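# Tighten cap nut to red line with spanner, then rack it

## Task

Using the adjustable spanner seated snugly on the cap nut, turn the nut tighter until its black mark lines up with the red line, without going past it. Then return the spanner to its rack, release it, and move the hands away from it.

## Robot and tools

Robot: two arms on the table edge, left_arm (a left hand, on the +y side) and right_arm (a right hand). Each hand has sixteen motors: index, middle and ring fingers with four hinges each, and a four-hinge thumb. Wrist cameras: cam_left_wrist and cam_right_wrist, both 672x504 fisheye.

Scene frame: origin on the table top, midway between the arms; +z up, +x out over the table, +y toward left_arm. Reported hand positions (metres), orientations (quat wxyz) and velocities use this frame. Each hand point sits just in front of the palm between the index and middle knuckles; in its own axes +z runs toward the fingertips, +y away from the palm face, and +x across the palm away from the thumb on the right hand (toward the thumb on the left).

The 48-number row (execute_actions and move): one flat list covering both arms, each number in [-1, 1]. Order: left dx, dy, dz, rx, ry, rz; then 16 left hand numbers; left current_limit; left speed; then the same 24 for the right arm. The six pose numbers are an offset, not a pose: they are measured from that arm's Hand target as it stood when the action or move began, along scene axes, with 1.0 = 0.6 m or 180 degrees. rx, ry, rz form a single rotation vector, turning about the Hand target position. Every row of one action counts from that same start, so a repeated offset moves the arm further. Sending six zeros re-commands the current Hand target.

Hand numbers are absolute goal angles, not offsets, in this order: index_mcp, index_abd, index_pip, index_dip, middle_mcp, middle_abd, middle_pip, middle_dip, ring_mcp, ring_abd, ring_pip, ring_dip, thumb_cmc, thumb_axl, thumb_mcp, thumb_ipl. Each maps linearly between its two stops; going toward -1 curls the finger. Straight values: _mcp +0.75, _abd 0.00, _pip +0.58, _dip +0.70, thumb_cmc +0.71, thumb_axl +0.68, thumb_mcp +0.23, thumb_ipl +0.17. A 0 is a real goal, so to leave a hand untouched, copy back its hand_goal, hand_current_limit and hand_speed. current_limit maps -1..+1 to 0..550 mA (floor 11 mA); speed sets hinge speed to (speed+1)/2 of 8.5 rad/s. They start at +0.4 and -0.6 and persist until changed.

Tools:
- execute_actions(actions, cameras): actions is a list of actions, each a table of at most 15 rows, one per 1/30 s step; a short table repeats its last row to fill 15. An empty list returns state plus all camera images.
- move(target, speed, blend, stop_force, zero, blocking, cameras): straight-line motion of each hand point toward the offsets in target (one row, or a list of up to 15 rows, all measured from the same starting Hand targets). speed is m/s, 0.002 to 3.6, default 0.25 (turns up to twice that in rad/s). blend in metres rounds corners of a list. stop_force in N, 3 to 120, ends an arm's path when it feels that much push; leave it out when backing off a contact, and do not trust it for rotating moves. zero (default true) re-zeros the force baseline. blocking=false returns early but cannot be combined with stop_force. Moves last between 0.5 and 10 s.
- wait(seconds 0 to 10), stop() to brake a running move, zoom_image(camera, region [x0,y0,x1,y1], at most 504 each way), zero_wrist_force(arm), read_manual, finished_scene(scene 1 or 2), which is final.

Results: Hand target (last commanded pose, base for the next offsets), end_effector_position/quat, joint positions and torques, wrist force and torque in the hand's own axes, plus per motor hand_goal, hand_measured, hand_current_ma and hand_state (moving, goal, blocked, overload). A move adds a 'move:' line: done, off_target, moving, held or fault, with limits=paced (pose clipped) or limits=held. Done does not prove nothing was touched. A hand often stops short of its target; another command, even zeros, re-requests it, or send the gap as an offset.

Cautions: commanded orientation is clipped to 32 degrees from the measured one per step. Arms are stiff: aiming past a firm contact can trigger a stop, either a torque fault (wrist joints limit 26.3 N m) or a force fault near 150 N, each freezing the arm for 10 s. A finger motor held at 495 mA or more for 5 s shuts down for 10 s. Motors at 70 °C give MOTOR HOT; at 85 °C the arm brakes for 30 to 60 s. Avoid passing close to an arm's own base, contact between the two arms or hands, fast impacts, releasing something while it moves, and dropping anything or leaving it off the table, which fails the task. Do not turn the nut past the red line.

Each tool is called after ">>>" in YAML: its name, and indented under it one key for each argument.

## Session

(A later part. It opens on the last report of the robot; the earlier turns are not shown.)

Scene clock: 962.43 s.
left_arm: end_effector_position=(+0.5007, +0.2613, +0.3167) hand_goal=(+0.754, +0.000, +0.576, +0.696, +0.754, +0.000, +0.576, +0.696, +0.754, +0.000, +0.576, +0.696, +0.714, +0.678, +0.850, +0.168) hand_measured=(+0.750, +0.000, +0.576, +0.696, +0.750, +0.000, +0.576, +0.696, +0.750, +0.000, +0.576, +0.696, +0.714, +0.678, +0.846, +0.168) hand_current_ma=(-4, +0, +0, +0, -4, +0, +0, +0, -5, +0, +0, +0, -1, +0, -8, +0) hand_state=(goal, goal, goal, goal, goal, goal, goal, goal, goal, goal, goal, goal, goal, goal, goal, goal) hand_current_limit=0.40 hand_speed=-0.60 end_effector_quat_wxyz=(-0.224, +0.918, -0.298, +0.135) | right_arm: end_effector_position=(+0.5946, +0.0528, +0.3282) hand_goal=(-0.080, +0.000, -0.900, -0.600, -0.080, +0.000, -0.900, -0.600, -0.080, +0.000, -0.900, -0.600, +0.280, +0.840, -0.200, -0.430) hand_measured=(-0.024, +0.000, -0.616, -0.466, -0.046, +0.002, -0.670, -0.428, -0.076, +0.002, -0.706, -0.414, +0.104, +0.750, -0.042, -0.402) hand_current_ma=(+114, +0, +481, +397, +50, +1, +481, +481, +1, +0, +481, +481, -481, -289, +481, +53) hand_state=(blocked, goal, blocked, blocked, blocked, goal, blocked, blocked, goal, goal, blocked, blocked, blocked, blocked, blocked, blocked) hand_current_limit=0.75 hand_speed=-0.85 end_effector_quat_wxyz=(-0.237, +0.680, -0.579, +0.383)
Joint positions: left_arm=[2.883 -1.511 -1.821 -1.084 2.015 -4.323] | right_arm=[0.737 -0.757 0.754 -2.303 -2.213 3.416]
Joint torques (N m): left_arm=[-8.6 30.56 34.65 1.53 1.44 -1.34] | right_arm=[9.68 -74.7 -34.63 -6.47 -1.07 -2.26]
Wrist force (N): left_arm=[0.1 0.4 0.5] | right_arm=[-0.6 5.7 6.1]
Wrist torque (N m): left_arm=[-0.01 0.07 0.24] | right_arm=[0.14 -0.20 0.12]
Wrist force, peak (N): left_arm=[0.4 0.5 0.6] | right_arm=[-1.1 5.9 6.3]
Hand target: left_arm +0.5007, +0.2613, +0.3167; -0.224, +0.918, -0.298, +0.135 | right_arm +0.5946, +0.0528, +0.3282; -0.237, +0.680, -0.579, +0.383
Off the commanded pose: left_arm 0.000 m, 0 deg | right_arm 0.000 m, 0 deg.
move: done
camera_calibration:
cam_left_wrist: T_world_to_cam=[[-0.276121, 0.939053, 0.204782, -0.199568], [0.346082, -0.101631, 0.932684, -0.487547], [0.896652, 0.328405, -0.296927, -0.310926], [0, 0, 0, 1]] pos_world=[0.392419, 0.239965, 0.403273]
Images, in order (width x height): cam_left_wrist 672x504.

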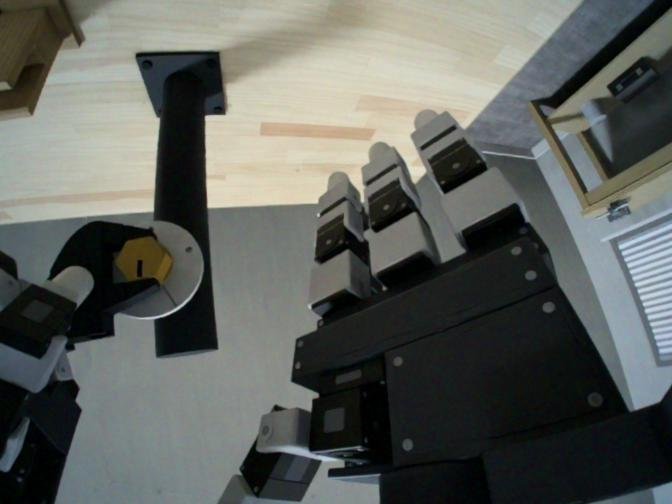

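>>> move:
  target:
    - [0,0,0,0,0,0,0.754,0,0.576,0.696,0.754,0,0.576,0.696,0.754,0,0.576,0.696,0.714,0.678,0.85,0.168,0.4,-0.6,0,0,0,0,0,0,-0.08,0,-0.90,-0.60,-0.08,0,-0.90,-0.60,-0.08,0,-0.90,-0.60,0.10,0.75,0.3,-0.46,0.2,-0.4]

>>> move:
  target:
    - [0,0,0,0,0,0,0.754,0,0.576,0.696,0.754,0,0.576,0.696,0.754,0,0.576,0.696,0.714,0.678,0.85,0.168,0.4,-0.6,0,0,0,0,0,0,-0.08,0,-0.90,-0.60,-0.08,0,-0.90,-0.60,-0.08,0,-0.90,-0.60,0.01,0.66,0.3,-0.54,0.2,-0.4]
  cameras: ["cam_left_wrist"]

>>> zoom_image:
  camera: "cam_left_wrist"
  region: [40, 240, 120, 320]

>>> zoom_image:
  camera: "cam_left_wrist"
  region: [60, 265, 100, 305]

Scene clock: 963.60 s.
left_arm: end_effector_position=(+0.5007, +0.2613, +0.3167) hand_goal=(+0.754, +0.000, +0.576, +0.696, +0.754, +0.000, +0.576, +0.696, +0.754, +0.000, +0.576, +0.696, +0.714, +0.678, +0.850, +0.168) hand_measured=(+0.750, +0.000, +0.576, +0.696, +0.750, +0.000, +0.576, +0.696, +0.750, +0.000, +0.576, +0.696, +0.714, +0.678, +0.846, +0.168) hand_current_ma=(-4, +0, +0, +0, -4, +0, +0, +0, -5, +0, +0, +0, -1, +0, -8, +0) hand_state=(goal, goal, goal, goal, goal, goal, goal, goal, goal, goal, goal, goal, goal, goal, goal, goal) hand_current_limit=0.40 hand_speed=-0.60 end_effector_quat_wxyz=(-0.224, +0.918, -0.298, +0.135) | right_arm: end_effector_position=(+0.5946, +0.0528, +0.3282) hand_goal=(-0.080, +0.000, -0.900, -0.600, -0.080, +0.000, -0.900, -0.600, -0.080, +0.000, -0.900, -0.600, +0.100, +0.750, +0.300, -0.460) hand_measured=(-0.026, -0.002, -0.616, -0.466, -0.048, +0.002, -0.670, -0.428, -0.076, +0.002, -0.706, -0.414, +0.092, +0.748, +0.296, -0.458) hand_current_ma=(+104, +0, +330, +330, +47, +1, +330, +330, +2, +0, +330, +330, -6, -1, -3, +1) hand_state=(blocked, goal, blocked, blocked, blocked, goal, blocked, blocked, goal, goal, blocked, blocked, goal, goal, goal, goal) hand_current_limit=0.20 hand_speed=-0.40 end_effector_quat_wxyz=(-0.237, +0.680, -0.579, +0.383)
Joint positions: left_arm=[2.883 -1.511 -1.821 -1.084 2.015 -4.323] | right_arm=[0.737 -0.757 0.754 -2.303 -2.213 3.416]
Joint torques (N m): left_arm=[-9.09 30.65 34.34 1.49 1.3 -1.39] | right_arm=[9.03 -74.71 -33.57 -6.21 -1.11 -2.27]
Wrist force (N): left_arm=[0.1 0.4 0.4] | right_arm=[-1.2 6.7 6.7]
Wrist torque (N m): left_arm=[0.00 0.07 0.24] | right_arm=[0.24 -0.12 0.09]
Wrist force, peak (N): left_arm=[0.1 0.7 0.5] | right_arm=[-1.2 6.8 7.1]
Hand target: left_arm +0.5007, +0.2613, +0.3167; -0.224, +0.918, -0.298, +0.135 | right_arm +0.5946, +0.0528, +0.3282; -0.237, +0.680, -0.579, +0.383
Off the commanded pose: left_arm 0.000 m, 0 deg | right_arm 0.000 m, 0 deg.
move: done

Scene clock: 964.10 s.
left_arm: end_effector_position=(+0.5007, +0.2613, +0.3167) hand_goal=(+0.754, +0.000, +0.576, +0.696, +0.754, +0.000, +0.576, +0.696, +0.754, +0.000, +0.576, +0.696, +0.714, +0.678, +0.850, +0.168) hand_measured=(+0.750, +0.000, +0.576, +0.696, +0.750, +0.000, +0.576, +0.696, +0.750, +0.000, +0.576, +0.696, +0.714, +0.678, +0.846, +0.168) hand_current_ma=(-4, +0, +0, +0, -4, +0, +0, +0, -5, +0, +0, +0, -1, +0, -8, +0) hand_state=(goal, goal, goal, goal, goal, goal, goal, goal, goal, goal, goal, goal, goal, goal, goal, goal) hand_current_limit=0.40 hand_speed=-0.60 end_effector_quat_wxyz=(-0.224, +0.918, -0.298, +0.135) | right_arm: end_effector_position=(+0.5946, +0.0528, +0.3282) hand_goal=(-0.080, +0.000, -0.900, -0.600, -0.080, +0.000, -0.900, -0.600, -0.080, +0.000, -0.900, -0.600, +0.010, +0.660, +0.300, -0.540) hand_measured=(-0.026, -0.002, -0.616, -0.466, -0.048, +0.002, -0.670, -0.428, -0.076, +0.002, -0.706, -0.414, +0.010, +0.662, +0.296, -0.538) hand_current_ma=(+104, +0, +330, +330, +47, +1, +330, +330, +2, +0, +330, +330, +0, +1, -3, +2) hand_state=(blocked, goal, blocked, blocked, blocked, goal, blocked, blocked, goal, goal, blocked, blocked, goal, goal, goal, goal) hand_current_limit=0.20 hand_speed=-0.40 end_effector_quat_wxyz=(-0.237, +0.680, -0.579, +0.383)
Joint positions: left_arm=[2.883 -1.511 -1.821 -1.084 2.015 -4.323] | right_arm=[0.737 -0.757 0.754 -2.303 -2.213 3.416]
Joint torques (N m): left_arm=[-9.34 30.15 35.25 1.59 1.59 -1.26] | right_arm=[9.32 -74.78 -33.05 -5.95 -1.1 -2.28]
Wrist force (N): left_arm=[-0.1 0.3 0.5] | right_arm=[-1.5 6.6 6.7]
Wrist torque (N m): left_arm=[-0.01 0.09 0.23] | right_arm=[0.23 -0.07 0.08]
Wrist force, peak (N): left_arm=[0.2 0.5 0.8] | right_arm=[-1.3 6.8 6.9]
Hand target: left_arm +0.5007, +0.2613, +0.3167; -0.224, +0.918, -0.298, +0.135 | right_arm +0.5946, +0.0528, +0.3282; -0.237, +0.680, -0.579, +0.383
Off the commanded pose: left_arm 0.000 m, 0 deg | right_arm 0.000 m, 0 deg.
move: done
camera_calibration:
cam_left_wrist: T_world_to_cam=[[-0.276121, 0.939053, 0.204782, -0.199568], [0.346082, -0.101631, 0.932684, -0.487547], [0.896652, 0.328405, -0.296927, -0.310926], [0, 0, 0, 1]] pos_world=[0.392419, 0.239965, 0.403273]
Images, in order (width x height): cam_left_wrist 672x504.

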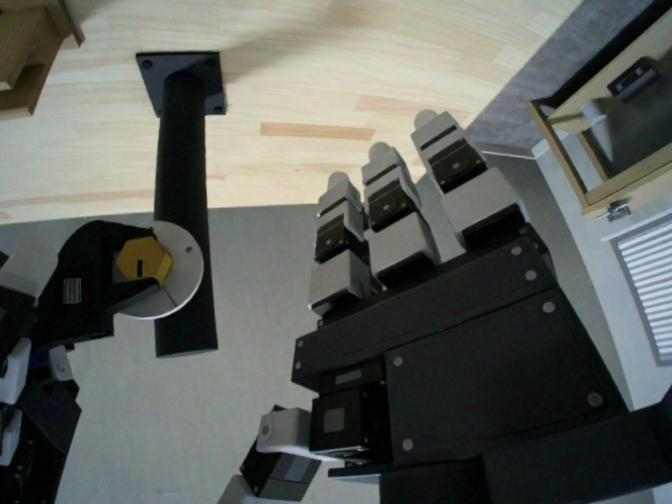

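Scaled by 6.300 from the camera's 672x504 image, which has a finer 960x720 frame.

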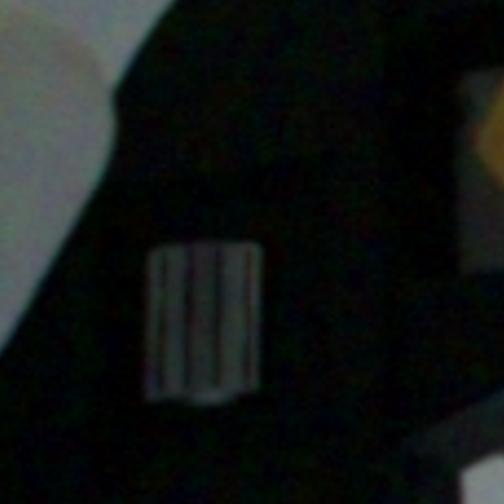

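Scaled by 12.600 from the camera's 672x504 image, which has a finer 960x720 frame.

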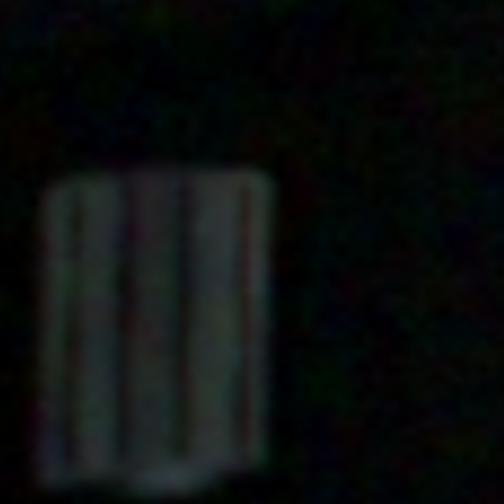

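>>> move:
  target:
    - [0,0,0,0,0,0,0.754,0,0.576,0.696,0.754,0,0.576,0.696,0.754,0,0.576,0.696,0.714,0.678,0.85,0.168,0.4,-0.6,0,0,0,0,0,0,-0.08,0,-0.90,-0.60,-0.08,0,-0.90,-0.60,-0.08,0,-0.90,-0.60,0.09,0.68,0.2,-0.47,0.2,-0.4]

>>> move:
  target:
    - [0,0,0,0,0,0,0.754,0,0.576,0.696,0.754,0,0.576,0.696,0.754,0,0.576,0.696,0.714,0.678,0.85,0.168,0.4,-0.6,0,0,0,0,0,0,-0.08,0,-0.90,-0.60,-0.08,0,-0.90,-0.60,-0.08,0,-0.90,-0.60,0.09,0.69,-0.10,-0.48,0.72,-0.7]
  cameras: ["cam_left_wrist"]

>>> zoom_image:
  camera: "cam_left_wrist"
  region: [40, 240, 120, 320]

>>> move:
  target:
    - [0,0,0,0,0,0,0.754,0,0.576,0.696,0.754,0,0.576,0.696,0.754,0,0.576,0.696,0.714,0.678,0.85,0.168,0.4,-0.6,0,0,0,0,0,0,-0.08,0,-0.90,-0.60,-0.08,0,-0.90,-0.60,-0.08,0,-0.90,-0.60,0.22,0.80,-0.11,-0.47,0.75,-0.85]
  cameras: ["cam_left_wrist"]

>>> zoom_image:
  camera: "cam_left_wrist"
  region: [40, 240, 120, 320]

>>> move:
  target:
    - [0,0,0,0,0,0,0.754,0,0.576,0.696,0.754,0,0.576,0.696,0.754,0,0.576,0.696,0.714,0.678,0.85,0.168,0.4,-0.6,0,0,0,0,0,0,-0.08,0,-0.90,-0.60,-0.08,0,-0.90,-0.60,-0.08,0,-0.90,-0.60,0.30,0.86,-0.12,-0.46,0.75,-0.85]
  cameras: ["cam_left_wrist"]

>>> zoom_image:
  camera: "cam_left_wrist"
  region: [40, 240, 120, 320]

Scene clock: 966.50 s.
left_arm: end_effector_position=(+0.5007, +0.2613, +0.3167) hand_goal=(+0.754, +0.000, +0.576, +0.696, +0.754, +0.000, +0.576, +0.696, +0.754, +0.000, +0.576, +0.696, +0.714, +0.678, +0.850, +0.168) hand_measured=(+0.750, +0.000, +0.576, +0.696, +0.750, +0.000, +0.576, +0.696, +0.750, +0.000, +0.576, +0.696, +0.714, +0.678, +0.846, +0.168) hand_current_ma=(-4, +0, +0, +0, -4, +0, +0, +0, -5, +0, +0, +0, -1, +0, -8, +0) hand_state=(goal, goal, goal, goal, goal, goal, goal, goal, goal, goal, goal, goal, goal, goal, goal, goal) hand_current_limit=0.40 hand_speed=-0.60 end_effector_quat_wxyz=(-0.224, +0.918, -0.298, +0.135) | right_arm: end_effector_position=(+0.5946, +0.0528, +0.3282) hand_goal=(-0.080, +0.000, -0.900, -0.600, -0.080, +0.000, -0.900, -0.600, -0.080, +0.000, -0.900, -0.600, +0.090, +0.680, +0.200, -0.470) hand_measured=(-0.026, -0.002, -0.616, -0.466, -0.048, +0.002, -0.670, -0.428, -0.076, +0.002, -0.706, -0.414, +0.080, +0.678, +0.200, -0.472) hand_current_ma=(+104, +0, +330, +330, +47, +1, +330, +330, +2, +0, +330, +330, -7, -1, +0, -1) hand_state=(blocked, goal, blocked, blocked, blocked, goal, blocked, blocked, goal, goal, blocked, blocked, goal, goal, goal, goal) hand_current_limit=0.20 hand_speed=-0.40 end_effector_quat_wxyz=(-0.237, +0.680, -0.579, +0.383)
Joint positions: left_arm=[2.883 -1.511 -1.821 -1.084 2.015 -4.323] | right_arm=[0.737 -0.757 0.754 -2.303 -2.213 3.416]
Joint torques (N m): left_arm=[-9.2 31.08 33.69 1.58 1.4 -1.32] | right_arm=[8.06 -73.5 -31.03 -5.12 -1.11 -2.23]
Wrist force (N): left_arm=[0.2 0.5 0.5] | right_arm=[-1.2 6.8 7.0]
Wrist torque (N m): left_arm=[0.01 0.06 0.24] | right_arm=[0.23 -0.12 0.10]
Wrist force, peak (N): left_arm=[0.1 0.5 0.8] | right_arm=[-1.5 6.7 7.0]
Hand target: left_arm +0.5007, +0.2613, +0.3167; -0.224, +0.918, -0.298, +0.135 | right_arm +0.5946, +0.0528, +0.3282; -0.237, +0.680, -0.579, +0.383
Off the commanded pose: left_arm 0.000 m, 0 deg | right_arm 0.000 m, 0 deg.
move: done

Scene clock: 967.07 s.
left_arm: end_effector_position=(+0.5007, +0.2613, +0.3167) hand_goal=(+0.754, +0.000, +0.576, +0.696, +0.754, +0.000, +0.576, +0.696, +0.754, +0.000, +0.576, +0.696, +0.714, +0.678, +0.850, +0.168) hand_measured=(+0.750, +0.000, +0.576, +0.696, +0.750, +0.000, +0.576, +0.696, +0.750, +0.000, +0.576, +0.696, +0.714, +0.678, +0.846, +0.168) hand_current_ma=(-4, +0, +0, +0, -4, +0, +0, +0, -5, +0, +0, +0, -1, +0, -8, +0) hand_state=(goal, goal, goal, goal, goal, goal, goal, goal, goal, goal, goal, goal, goal, goal, goal, goal) hand_current_limit=0.40 hand_speed=-0.60 end_effector_quat_wxyz=(-0.224, +0.918, -0.298, +0.135) | right_arm: end_effector_position=(+0.5946, +0.0528, +0.3282) hand_goal=(-0.080, +0.000, -0.900, -0.600, -0.080, +0.000, -0.900, -0.600, -0.080, +0.000, -0.900, -0.600, +0.090, +0.690, -0.100, -0.480) hand_measured=(-0.026, -0.002, -0.616, -0.466, -0.048, +0.002, -0.670, -0.428, -0.076, +0.002, -0.706, -0.414, +0.080, +0.688, -0.018, -0.468) hand_current_ma=(+104, +0, +473, +397, +47, +1, +473, +473, +2, +0, +473, +473, -7, -1, +277, +16) hand_state=(blocked, goal, blocked, blocked, blocked, goal, blocked, blocked, goal, goal, blocked, blocked, goal, goal, blocked, goal) hand_current_limit=0.72 hand_speed=-0.70 end_effector_quat_wxyz=(-0.237, +0.680, -0.579, +0.383)
Joint positions: left_arm=[2.883 -1.511 -1.821 -1.084 2.015 -4.323] | right_arm=[0.737 -0.757 0.754 -2.303 -2.213 3.416]
Joint torques (N m): left_arm=[-9.72 31.01 34.21 1.55 1.4 -1.38] | right_arm=[8.31 -73.75 -30.89 -4.86 -1.16 -2.23]
Wrist force (N): left_arm=[0.1 0.5 0.5] | right_arm=[-1.1 5.3 4.5]
Wrist torque (N m): left_arm=[0.01 0.07 0.23] | right_arm=[0.23 -0.36 0.20]
Wrist force, peak (N): left_arm=[-0.1 0.7 0.5] | right_arm=[-1.2 6.7 6.9]
Hand target: left_arm +0.5007, +0.2613, +0.3167; -0.224, +0.918, -0.298, +0.135 | right_arm +0.5946, +0.0528, +0.3282; -0.237, +0.680, -0.579, +0.383
Off the commanded pose: left_arm 0.000 m, 0 deg | right_arm 0.000 m, 0 deg.
move: done
camera_calibration:
cam_left_wrist: T_world_to_cam=[[-0.276121, 0.939053, 0.204782, -0.199568], [0.346082, -0.101631, 0.932684, -0.487547], [0.896652, 0.328405, -0.296927, -0.310926], [0, 0, 0, 1]] pos_world=[0.392419, 0.239965, 0.403273]
Images, in order (width x height): cam_left_wrist 672x504.

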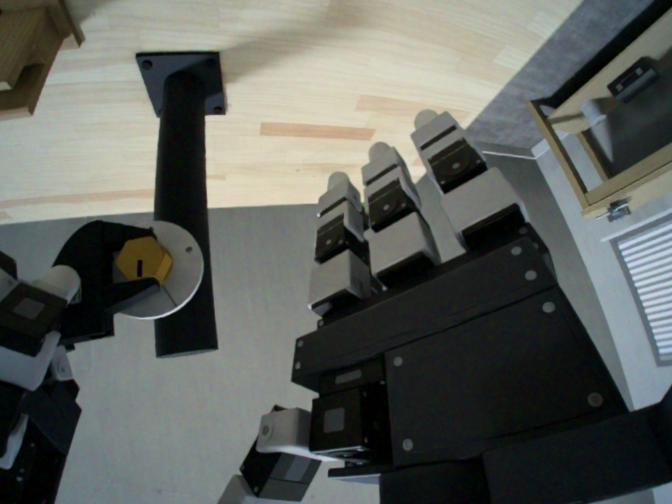

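Scaled by 6.300 from the camera's 672x504 image, which has a finer 960x720 frame.

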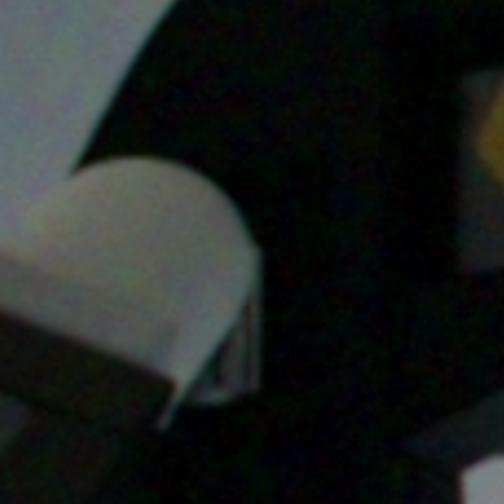

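Scene clock: 967.57 s.
left_arm: end_effector_position=(+0.5007, +0.2613, +0.3167) hand_goal=(+0.754, +0.000, +0.576, +0.696, +0.754, +0.000, +0.576, +0.696, +0.754, +0.000, +0.576, +0.696, +0.714, +0.678, +0.850, +0.168) hand_measured=(+0.750, +0.000, +0.576, +0.696, +0.750, +0.000, +0.576, +0.696, +0.750, +0.000, +0.576, +0.696, +0.714, +0.678, +0.846, +0.168) hand_current_ma=(-4, +0, +0, +0, -4, +0, +0, +0, -5, +0, +0, +0, -1, +0, -8, +0) hand_state=(goal, goal, goal, goal, goal, goal, goal, goal, goal, goal, goal, goal, goal, goal, goal, goal) hand_current_limit=0.40 hand_speed=-0.60 end_effector_quat_wxyz=(-0.224, +0.918, -0.298, +0.135) | right_arm: end_effector_position=(+0.5946, +0.0528, +0.3282) hand_goal=(-0.080, +0.000, -0.900, -0.600, -0.080, +0.000, -0.900, -0.600, -0.080, +0.000, -0.900, -0.600, +0.220, +0.800, -0.110, -0.470) hand_measured=(-0.026, -0.002, -0.616, -0.466, -0.048, +0.002, -0.670, -0.428, -0.078, +0.002, -0.706, -0.414, +0.080, +0.702, -0.020, -0.462) hand_current_ma=(+104, +0, +481, +397, +47, +1, +481, +481, +1, +0, +481, +481, -436, -325, +313, +7) hand_state=(blocked, goal, blocked, blocked, blocked, goal, blocked, blocked, goal, goal, blocked, blocked, blocked, blocked, blocked, goal) hand_current_limit=0.75 hand_speed=-0.85 end_effector_quat_wxyz=(-0.237, +0.680, -0.579, +0.383)
Joint positions: left_arm=[2.883 -1.511 -1.821 -1.084 2.015 -4.323] | right_arm=[0.737 -0.757 0.754 -2.303 -2.213 3.416]
Joint torques (N m): left_arm=[-9.18 30.27 33.99 1.37 1.46 -1.35] | right_arm=[7.86 -73.78 -29.78 -4.73 -1.23 -2.26]
Wrist force (N): left_arm=[-0.1 0.4 0.3] | right_arm=[-0.9 6.5 4.9]
Wrist torque (N m): left_arm=[0.02 0.09 0.23] | right_arm=[0.26 -0.31 0.10]
Wrist force, peak (N): left_arm=[-0.1 0.3 0.8] | right_arm=[-0.6 6.5 5.1]
Hand target: left_arm +0.5007, +0.2613, +0.3167; -0.224, +0.918, -0.298, +0.135 | right_arm +0.5946, +0.0528, +0.3282; -0.237, +0.680, -0.579, +0.383
Off the commanded pose: left_arm 0.000 m, 0 deg | right_arm 0.000 m, 0 deg.
move: done
camera_calibration:
cam_left_wrist: T_world_to_cam=[[-0.276121, 0.939053, 0.204782, -0.199568], [0.346082, -0.101631, 0.932684, -0.487547], [0.896652, 0.328405, -0.296927, -0.310926], [0, 0, 0, 1]] pos_world=[0.392419, 0.239965, 0.403273]
Images, in order (width x height): cam_left_wrist 672x504.

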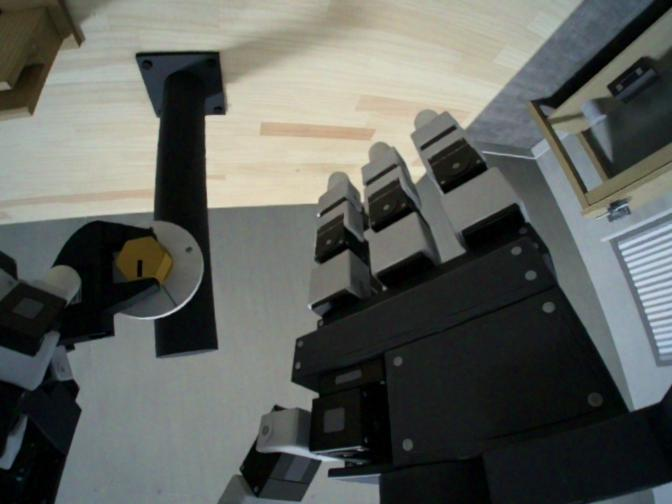

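Scaled by 6.300 from the camera's 672x504 image, which has a finer 960x720 frame.

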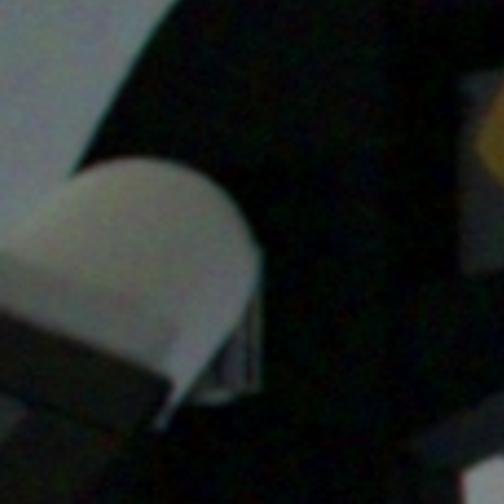

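Scene clock: 968.07 s.
left_arm: end_effector_position=(+0.5007, +0.2613, +0.3167) hand_goal=(+0.754, +0.000, +0.576, +0.696, +0.754, +0.000, +0.576, +0.696, +0.754, +0.000, +0.576, +0.696, +0.714, +0.678, +0.850, +0.168) hand_measured=(+0.750, +0.000, +0.576, +0.696, +0.750, +0.000, +0.576, +0.696, +0.750, +0.000, +0.576, +0.696, +0.714, +0.678, +0.846, +0.168) hand_current_ma=(-4, +0, +0, +0, -4, +0, +0, +0, -5, +0, +0, +0, -1, +0, -8, +0) hand_state=(goal, goal, goal, goal, goal, goal, goal, goal, goal, goal, goal, goal, goal, goal, goal, goal) hand_current_limit=0.40 hand_speed=-0.60 end_effector_quat_wxyz=(-0.224, +0.918, -0.298, +0.135) | right_arm: end_effector_position=(+0.5946, +0.0528, +0.3282) hand_goal=(-0.080, +0.000, -0.900, -0.600, -0.080, +0.000, -0.900, -0.600, -0.080, +0.000, -0.900, -0.600, +0.300, +0.860, -0.120, -0.460) hand_measured=(-0.026, -0.002, -0.616, -0.466, -0.048, +0.002, -0.670, -0.428, -0.078, +0.002, -0.706, -0.414, +0.080, +0.708, -0.024, -0.456) hand_current_ma=(+105, +0, +481, +397, +47, +1, +481, +481, +1, +0, +481, +481, -481, -481, +353, +2) hand_state=(blocked, goal, blocked, blocked, blocked, goal, blocked, blocked, goal, goal, blocked, blocked, blocked, blocked, blocked, goal) hand_current_limit=0.75 hand_speed=-0.85 end_effector_quat_wxyz=(-0.237, +0.680, -0.579, +0.383)
Joint positions: left_arm=[2.883 -1.511 -1.821 -1.084 2.015 -4.323] | right_arm=[0.737 -0.757 0.754 -2.303 -2.213 3.416]
Joint torques (N m): left_arm=[-9.02 31.11 34.9 1.55 1.49 -1.21] | right_arm=[7.73 -73.82 -29.01 -4.52 -1.24 -2.26]
Wrist force (N): left_arm=[0.1 0.3 0.5] | right_arm=[0.0 6.3 3.4]
Wrist torque (N m): left_arm=[-0.02 0.07 0.24] | right_arm=[0.27 -0.44 0.09]
Wrist force, peak (N): left_arm=[0.1 0.4 0.8] | right_arm=[-0.9 6.5 4.8]
Hand target: left_arm +0.5007, +0.2613, +0.3167; -0.224, +0.918, -0.298, +0.135 | right_arm +0.5946, +0.0528, +0.3282; -0.237, +0.680, -0.579, +0.383
Off the commanded pose: left_arm 0.000 m, 0 deg | right_arm 0.000 m, 0 deg.
move: done
camera_calibration:
cam_left_wrist: T_world_to_cam=[[-0.276121, 0.939053, 0.204782, -0.199568], [0.346082, -0.101631, 0.932684, -0.487547], [0.896652, 0.328405, -0.296927, -0.310926], [0, 0, 0, 1]] pos_world=[0.392419, 0.239965, 0.403273]
Images, in order (width x height): cam_left_wrist 672x504.

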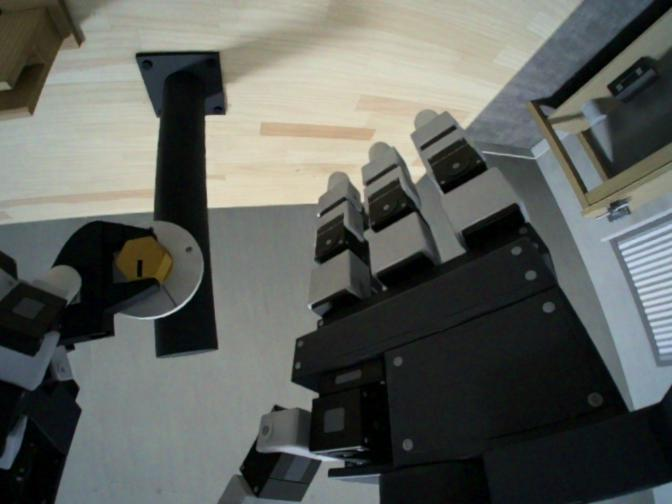

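Scaled by 6.300 from the camera's 672x504 image, which has a finer 960x720 frame.

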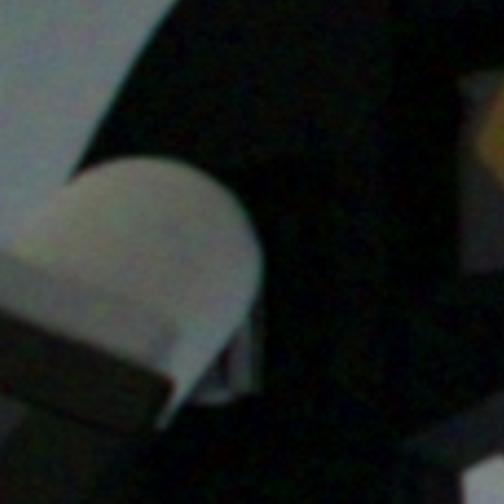

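>>> move:
  target:
    - [0,0,0,0,0,0,0.754,0,0.576,0.696,0.754,0,0.576,0.696,0.754,0,0.576,0.696,0.714,0.678,0.85,0.168,0.4,-0.6,0.0005,0,-0.0013,0,0,0,-0.08,0,-0.90,-0.60,-0.08,0,-0.90,-0.60,-0.08,0,-0.90,-0.60,0.10,0.75,0.3,-0.46,0.2,-0.4]

>>> move:
  target:
    - [0,0,0,0,0,0,0.754,0,0.576,0.696,0.754,0,0.576,0.696,0.754,0,0.576,0.696,0.714,0.678,0.85,0.168,0.4,-0.6,0,0.00045,0.0054,-0.00833,0,0,-0.08,0,-0.90,-0.60,-0.08,0,-0.90,-0.60,-0.08,0,-0.90,-0.60,0.01,0.67,0.4,-0.54,0.2,-0.4]
  speed: 0.03

>>> move:
  target:
    - [0,0,0,0,0,0,0.754,0,0.576,0.696,0.754,0,0.576,0.696,0.754,0,0.576,0.696,0.714,0.678,0.85,0.168,0.4,-0.6,0,0.0003,0.0036,-0.00556,0,0,-0.08,0,-0.90,-0.60,-0.08,0,-0.90,-0.60,-0.08,0,-0.90,-0.60,0.01,0.67,0.4,-0.54,0.2,-0.4]
  speed: 0.03

>>> move:
  target:
    - [0,0,0,0,0,0,0.754,0,0.576,0.696,0.754,0,0.576,0.696,0.754,0,0.576,0.696,0.714,0.678,0.85,0.168,0.4,-0.6,0,0.00025,0.0036,-0.00556,0,0,-0.08,0,-0.90,-0.60,-0.08,0,-0.90,-0.60,-0.08,0,-0.90,-0.60,0.01,0.67,0.4,-0.54,0.2,-0.4]
  speed: 0.03

>>> move:
  target:
    - [0,0,0,0,0,0,0.754,0,0.576,0.696,0.754,0,0.576,0.696,0.754,0,0.576,0.696,0.714,0.678,0.85,0.168,0.4,-0.6,0,0.00025,0.0036,-0.00556,0,0,-0.08,0,-0.90,-0.60,-0.08,0,-0.90,-0.60,-0.08,0,-0.90,-0.60,0.01,0.67,0.4,-0.54,0.2,-0.4]
  speed: 0.03

Scene clock: 970.20 s.
left_arm: end_effector_position=(+0.5007, +0.2613, +0.3167) hand_goal=(+0.754, +0.000, +0.576, +0.696, +0.754, +0.000, +0.576, +0.696, +0.754, +0.000, +0.576, +0.696, +0.714, +0.678, +0.850, +0.168) hand_measured=(+0.750, +0.000, +0.576, +0.696, +0.750, +0.000, +0.576, +0.696, +0.750, +0.000, +0.576, +0.696, +0.714, +0.678, +0.846, +0.168) hand_current_ma=(-4, +0, +0, +0, -4, +0, +0, +0, -5, +0, +0, +0, -1, +0, -8, +0) hand_state=(goal, goal, goal, goal, goal, goal, goal, goal, goal, goal, goal, goal, goal, goal, goal, goal) hand_current_limit=0.40 hand_speed=-0.60 end_effector_quat_wxyz=(-0.224, +0.918, -0.298, +0.135) | right_arm: end_effector_position=(+0.5949, +0.0529, +0.3275) hand_goal=(-0.080, +0.000, -0.900, -0.600, -0.080, +0.000, -0.900, -0.600, -0.080, +0.000, -0.900, -0.600, +0.100, +0.750, +0.300, -0.460) hand_measured=(-0.032, -0.002, -0.616, -0.466, -0.052, +0.002, -0.670, -0.428, -0.078, +0.002, -0.706, -0.414, +0.088, +0.748, +0.296, -0.458) hand_current_ma=(+84, +0, +330, +330, +38, +0, +330, +330, +1, +0, +330, +330, -9, -1, -3, +0) hand_state=(blocked, goal, blocked, blocked, blocked, goal, blocked, blocked, goal, goal, blocked, blocked, goal, goal, goal, goal) hand_current_limit=0.20 hand_speed=-0.40 end_effector_quat_wxyz=(-0.237, +0.680, -0.579, +0.383)
Joint positions: left_arm=[2.883 -1.511 -1.821 -1.084 2.015 -4.323] | right_arm=[0.737 -0.756 0.755 -2.304 -2.213 3.416]
Joint torques (N m): left_arm=[-9.68 31.1 35.53 1.47 1.45 -1.34] | right_arm=[-13.87 -52.97 -17.98 -6.41 -0.18 -2.93]
Wrist force (N): left_arm=[-0.1 0.4 0.3] | right_arm=[-1.3 4.6 5.4]
Wrist torque (N m): left_arm=[0.02 0.09 0.22] | right_arm=[0.21 -0.26 0.28]
Wrist force, peak (N): left_arm=[0.1 0.6 0.8] | right_arm=[-1.1 7.6 6.6]
Hand target: left_arm +0.5007, +0.2613, +0.3167; -0.224, +0.918, -0.298, +0.135 | right_arm +0.5949, +0.0528, +0.3274; -0.237, +0.680, -0.579, +0.383
Off the commanded pose: left_arm 0.000 m, 0 deg | right_arm 0.000 m, 0 deg.
move: done

Scene clock: 971.07 s.
left_arm: end_effector_position=(+0.5007, +0.2613, +0.3167) hand_goal=(+0.754, +0.000, +0.576, +0.696, +0.754, +0.000, +0.576, +0.696, +0.754, +0.000, +0.576, +0.696, +0.714, +0.678, +0.850, +0.168) hand_measured=(+0.750, +0.000, +0.576, +0.696, +0.750, +0.000, +0.576, +0.696, +0.750, +0.000, +0.576, +0.696, +0.714, +0.678, +0.846, +0.168) hand_current_ma=(-4, +0, +0, +0, -4, +0, +0, +0, -5, +0, +0, +0, -1, +0, -8, +0) hand_state=(goal, goal, goal, goal, goal, goal, goal, goal, goal, goal, goal, goal, goal, goal, goal, goal) hand_current_limit=0.40 hand_speed=-0.60 end_effector_quat_wxyz=(-0.224, +0.918, -0.298, +0.135) | right_arm: end_effector_position=(+0.5949, +0.0531, +0.3306) hand_goal=(-0.080, +0.000, -0.900, -0.600, -0.080, +0.000, -0.900, -0.600, -0.080, +0.000, -0.900, -0.600, +0.010, +0.670, +0.400, -0.540) hand_measured=(-0.036, -0.002, -0.616, -0.466, -0.054, +0.002, -0.670, -0.428, -0.080, +0.002, -0.706, -0.414, +0.010, +0.672, +0.394, -0.538) hand_current_ma=(+74, +0, +330, +330, +33, +0, +330, +330, +0, +0, +330, +330, +0, +1, -5, +1) hand_state=(blocked, goal, blocked, blocked, blocked, goal, blocked, blocked, goal, goal, blocked, blocked, goal, goal, goal, goal) hand_current_limit=0.20 hand_speed=-0.40 end_effector_quat_wxyz=(-0.229, +0.683, -0.574, +0.391)
Joint positions: left_arm=[2.883 -1.511 -1.821 -1.084 2.015 -4.323] | right_arm=[0.743 -0.743 0.723 -2.276 -2.232 3.404]
Joint torques (N m): left_arm=[-9.49 30.67 34.11 1.47 1.64 -1.23] | right_arm=[12.39 -53.82 -37.21 -1.53 -2.91 -2.79]
Wrist force (N): left_arm=[0.1 0.3 0.4] | right_arm=[-1.2 5.7 5.8]
Wrist torque (N m): left_arm=[-0.01 0.07 0.25] | right_arm=[0.23 -0.22 0.20]
Wrist force, peak (N): left_arm=[0.1 0.5 0.6] | right_arm=[-1.2 5.8 6.0]
Hand target: left_arm +0.5007, +0.2613, +0.3167; -0.224, +0.918, -0.298, +0.135 | right_arm +0.5949, +0.0531, +0.3307; -0.229, +0.683, -0.574, +0.391
Off the commanded pose: left_arm 0.000 m, 0 deg | right_arm 0.000 m, 0 deg.
move: done

Scene clock: 971.90 s.
left_arm: end_effector_position=(+0.5007, +0.2613, +0.3167) hand_goal=(+0.754, +0.000, +0.576, +0.696, +0.754, +0.000, +0.576, +0.696, +0.754, +0.000, +0.576, +0.696, +0.714, +0.678, +0.850, +0.168) hand_measured=(+0.750, +0.000, +0.576, +0.696, +0.750, +0.000, +0.576, +0.696, +0.750, +0.000, +0.576, +0.696, +0.714, +0.678, +0.846, +0.168) hand_current_ma=(-4, +0, +0, +0, -4, +0, +0, +0, -5, +0, +0, +0, -1, +0, -8, +0) hand_state=(goal, goal, goal, goal, goal, goal, goal, goal, goal, goal, goal, goal, goal, goal, goal, goal) hand_current_limit=0.40 hand_speed=-0.60 end_effector_quat_wxyz=(-0.224, +0.918, -0.298, +0.135) | right_arm: end_effector_position=(+0.5949, +0.0533, +0.3328) hand_goal=(-0.080, +0.000, -0.900, -0.600, -0.080, +0.000, -0.900, -0.600, -0.080, +0.000, -0.900, -0.600, +0.010, +0.670, +0.400, -0.540) hand_measured=(-0.036, -0.002, -0.616, -0.466, -0.054, +0.002, -0.670, -0.428, -0.080, +0.002, -0.706, -0.414, +0.010, +0.672, +0.394, -0.538) hand_current_ma=(+74, +0, +330, +330, +32, +0, +330, +330, +0, +0, +330, +330, +0, +1, -5, +1) hand_state=(blocked, goal, blocked, blocked, blocked, goal, blocked, blocked, goal, goal, blocked, blocked, goal, goal, goal, goal) hand_current_limit=0.20 hand_speed=-0.40 end_effector_quat_wxyz=(-0.223, +0.685, -0.570, +0.396)
Joint positions: left_arm=[2.883 -1.511 -1.821 -1.084 2.015 -4.323] | right_arm=[0.746 -0.734 0.701 -2.257 -2.244 3.397]
Joint torques (N m): left_arm=[-9.94 30.79 34.03 1.58 1.55 -1.35] | right_arm=[13.05 -53.93 -37.28 -1.43 -2.85 -2.8]
Wrist force (N): left_arm=[0.1 0.3 0.4] | right_arm=[-1.2 5.5 5.8]
Wrist torque (N m): left_arm=[0.00 0.07 0.25] | right_arm=[0.22 -0.24 0.21]
Wrist force, peak (N): left_arm=[0.0 0.6 0.6] | right_arm=[-1.2 5.9 6.3]
Hand target: left_arm +0.5007, +0.2613, +0.3167; -0.224, +0.918, -0.298, +0.135 | right_arm +0.5949, +0.0533, +0.3328; -0.223, +0.685, -0.570, +0.396
Off the commanded pose: left_arm 0.000 m, 0 deg | right_arm 0.000 m, 0 deg.
move: done

Scene clock: 972.73 s.
left_arm: end_effector_position=(+0.5007, +0.2613, +0.3167) hand_goal=(+0.754, +0.000, +0.576, +0.696, +0.754, +0.000, +0.576, +0.696, +0.754, +0.000, +0.576, +0.696, +0.714, +0.678, +0.850, +0.168) hand_measured=(+0.750, +0.000, +0.576, +0.696, +0.750, +0.000, +0.576, +0.696, +0.750, +0.000, +0.576, +0.696, +0.714, +0.678, +0.846, +0.168) hand_current_ma=(-4, +0, +0, +0, -4, +0, +0, +0, -5, +0, +0, +0, -1, +0, -8, +0) hand_state=(goal, goal, goal, goal, goal, goal, goal, goal, goal, goal, goal, goal, goal, goal, goal, goal) hand_current_limit=0.40 hand_speed=-0.60 end_effector_quat_wxyz=(-0.224, +0.918, -0.298, +0.135) | right_arm: end_effector_position=(+0.5949, +0.0534, +0.3350) hand_goal=(-0.080, +0.000, -0.900, -0.600, -0.080, +0.000, -0.900, -0.600, -0.080, +0.000, -0.900, -0.600, +0.010, +0.670, +0.400, -0.540) hand_measured=(-0.036, -0.002, -0.616, -0.466, -0.054, +0.002, -0.670, -0.428, -0.080, +0.002, -0.706, -0.414, +0.010, +0.672, +0.394, -0.538) hand_current_ma=(+74, +0, +330, +330, +32, +0, +330, +330, +0, +0, +330, +330, +0, +1, -5, +1) hand_state=(blocked, goal, blocked, blocked, blocked, goal, blocked, blocked, goal, goal, blocked, blocked, goal, goal, goal, goal) hand_current_limit=0.20 hand_speed=-0.40 end_effector_quat_wxyz=(-0.217, +0.686, -0.567, +0.401)
Joint positions: left_arm=[2.883 -1.511 -1.821 -1.084 2.015 -4.323] | right_arm=[0.75 -0.725 0.679 -2.238 -2.257 3.389]
Joint torques (N m): left_arm=[-9.2 30.36 34.23 1.56 1.64 -1.28] | right_arm=[12.87 -53.62 -36.99 -1.06 -2.91 -2.76]
Wrist force (N): left_arm=[-0.1 0.5 0.2] | right_arm=[-0.7 4.7 5.6]
Wrist torque (N m): left_arm=[0.03 0.09 0.23] | right_arm=[0.16 -0.33 0.29]
Wrist force, peak (N): left_arm=[0.1 0.5 0.6] | right_arm=[-1.1 5.4 6.1]
Hand target: left_arm +0.5007, +0.2613, +0.3167; -0.224, +0.918, -0.298, +0.135 | right_arm +0.5949, +0.0534, +0.3350; -0.217, +0.687, -0.567, +0.401
Off the commanded pose: left_arm 0.000 m, 0 deg | right_arm 0.000 m, 0 deg.
move: done

Scene clock: 973.57 s.
left_arm: end_effector_position=(+0.5007, +0.2613, +0.3167) hand_goal=(+0.754, +0.000, +0.576, +0.696, +0.754, +0.000, +0.576, +0.696, +0.754, +0.000, +0.576, +0.696, +0.714, +0.678, +0.850, +0.168) hand_measured=(+0.750, +0.000, +0.576, +0.696, +0.750, +0.000, +0.576, +0.696, +0.750, +0.000, +0.576, +0.696, +0.714, +0.678, +0.846, +0.168) hand_current_ma=(-4, +0, +0, +0, -4, +0, +0, +0, -5, +0, +0, +0, -1, +0, -8, +0) hand_state=(goal, goal, goal, goal, goal, goal, goal, goal, goal, goal, goal, goal, goal, goal, goal, goal) hand_current_limit=0.40 hand_speed=-0.60 end_effector_quat_wxyz=(-0.224, +0.918, -0.298, +0.135) | right_arm: end_effector_position=(+0.5949, +0.0536, +0.3371) hand_goal=(-0.080, +0.000, -0.900, -0.600, -0.080, +0.000, -0.900, -0.600, -0.080, +0.000, -0.900, -0.600, +0.010, +0.670, +0.400, -0.540) hand_measured=(-0.036, -0.002, -0.616, -0.466, -0.056, +0.002, -0.670, -0.428, -0.080, +0.002, -0.706, -0.414, +0.010, +0.672, +0.394, -0.538) hand_current_ma=(+74, +0, +330, +330, +32, +0, +330, +330, +0, +0, +330, +330, +0, +1, -4, +1) hand_state=(blocked, goal, blocked, blocked, blocked, goal, blocked, blocked, goal, goal, blocked, blocked, goal, goal, goal, goal) hand_current_limit=0.20 hand_speed=-0.40 end_effector_quat_wxyz=(-0.211, +0.688, -0.563, +0.405)
Joint positions: left_arm=[2.883 -1.511 -1.821 -1.084 2.015 -4.323] | right_arm=[0.754 -0.715 0.656 -2.219 -2.269 3.381]
Joint torques (N m): left_arm=[-9.09 29.97 34.83 1.73 1.61 -1.33] | right_arm=[13.28 -53.87 -36.89 -0.97 -2.87 -2.95]
Wrist force (N): left_arm=[0.1 0.4 0.6] | right_arm=[-0.5 4.2 5.6]
Wrist torque (N m): left_arm=[-0.01 0.07 0.25] | right_arm=[0.12 -0.38 0.38]
Wrist force, peak (N): left_arm=[-0.1 0.6 0.5] | right_arm=[-0.8 4.7 5.7]
Hand target: left_arm +0.5007, +0.2613, +0.3167; -0.224, +0.918, -0.298, +0.135 | right_arm +0.5949, +0.0536, +0.3371; -0.211, +0.688, -0.563, +0.406
Off the commanded pose: left_arm 0.000 m, 0 deg | right_arm 0.000 m, 0 deg.
move: done


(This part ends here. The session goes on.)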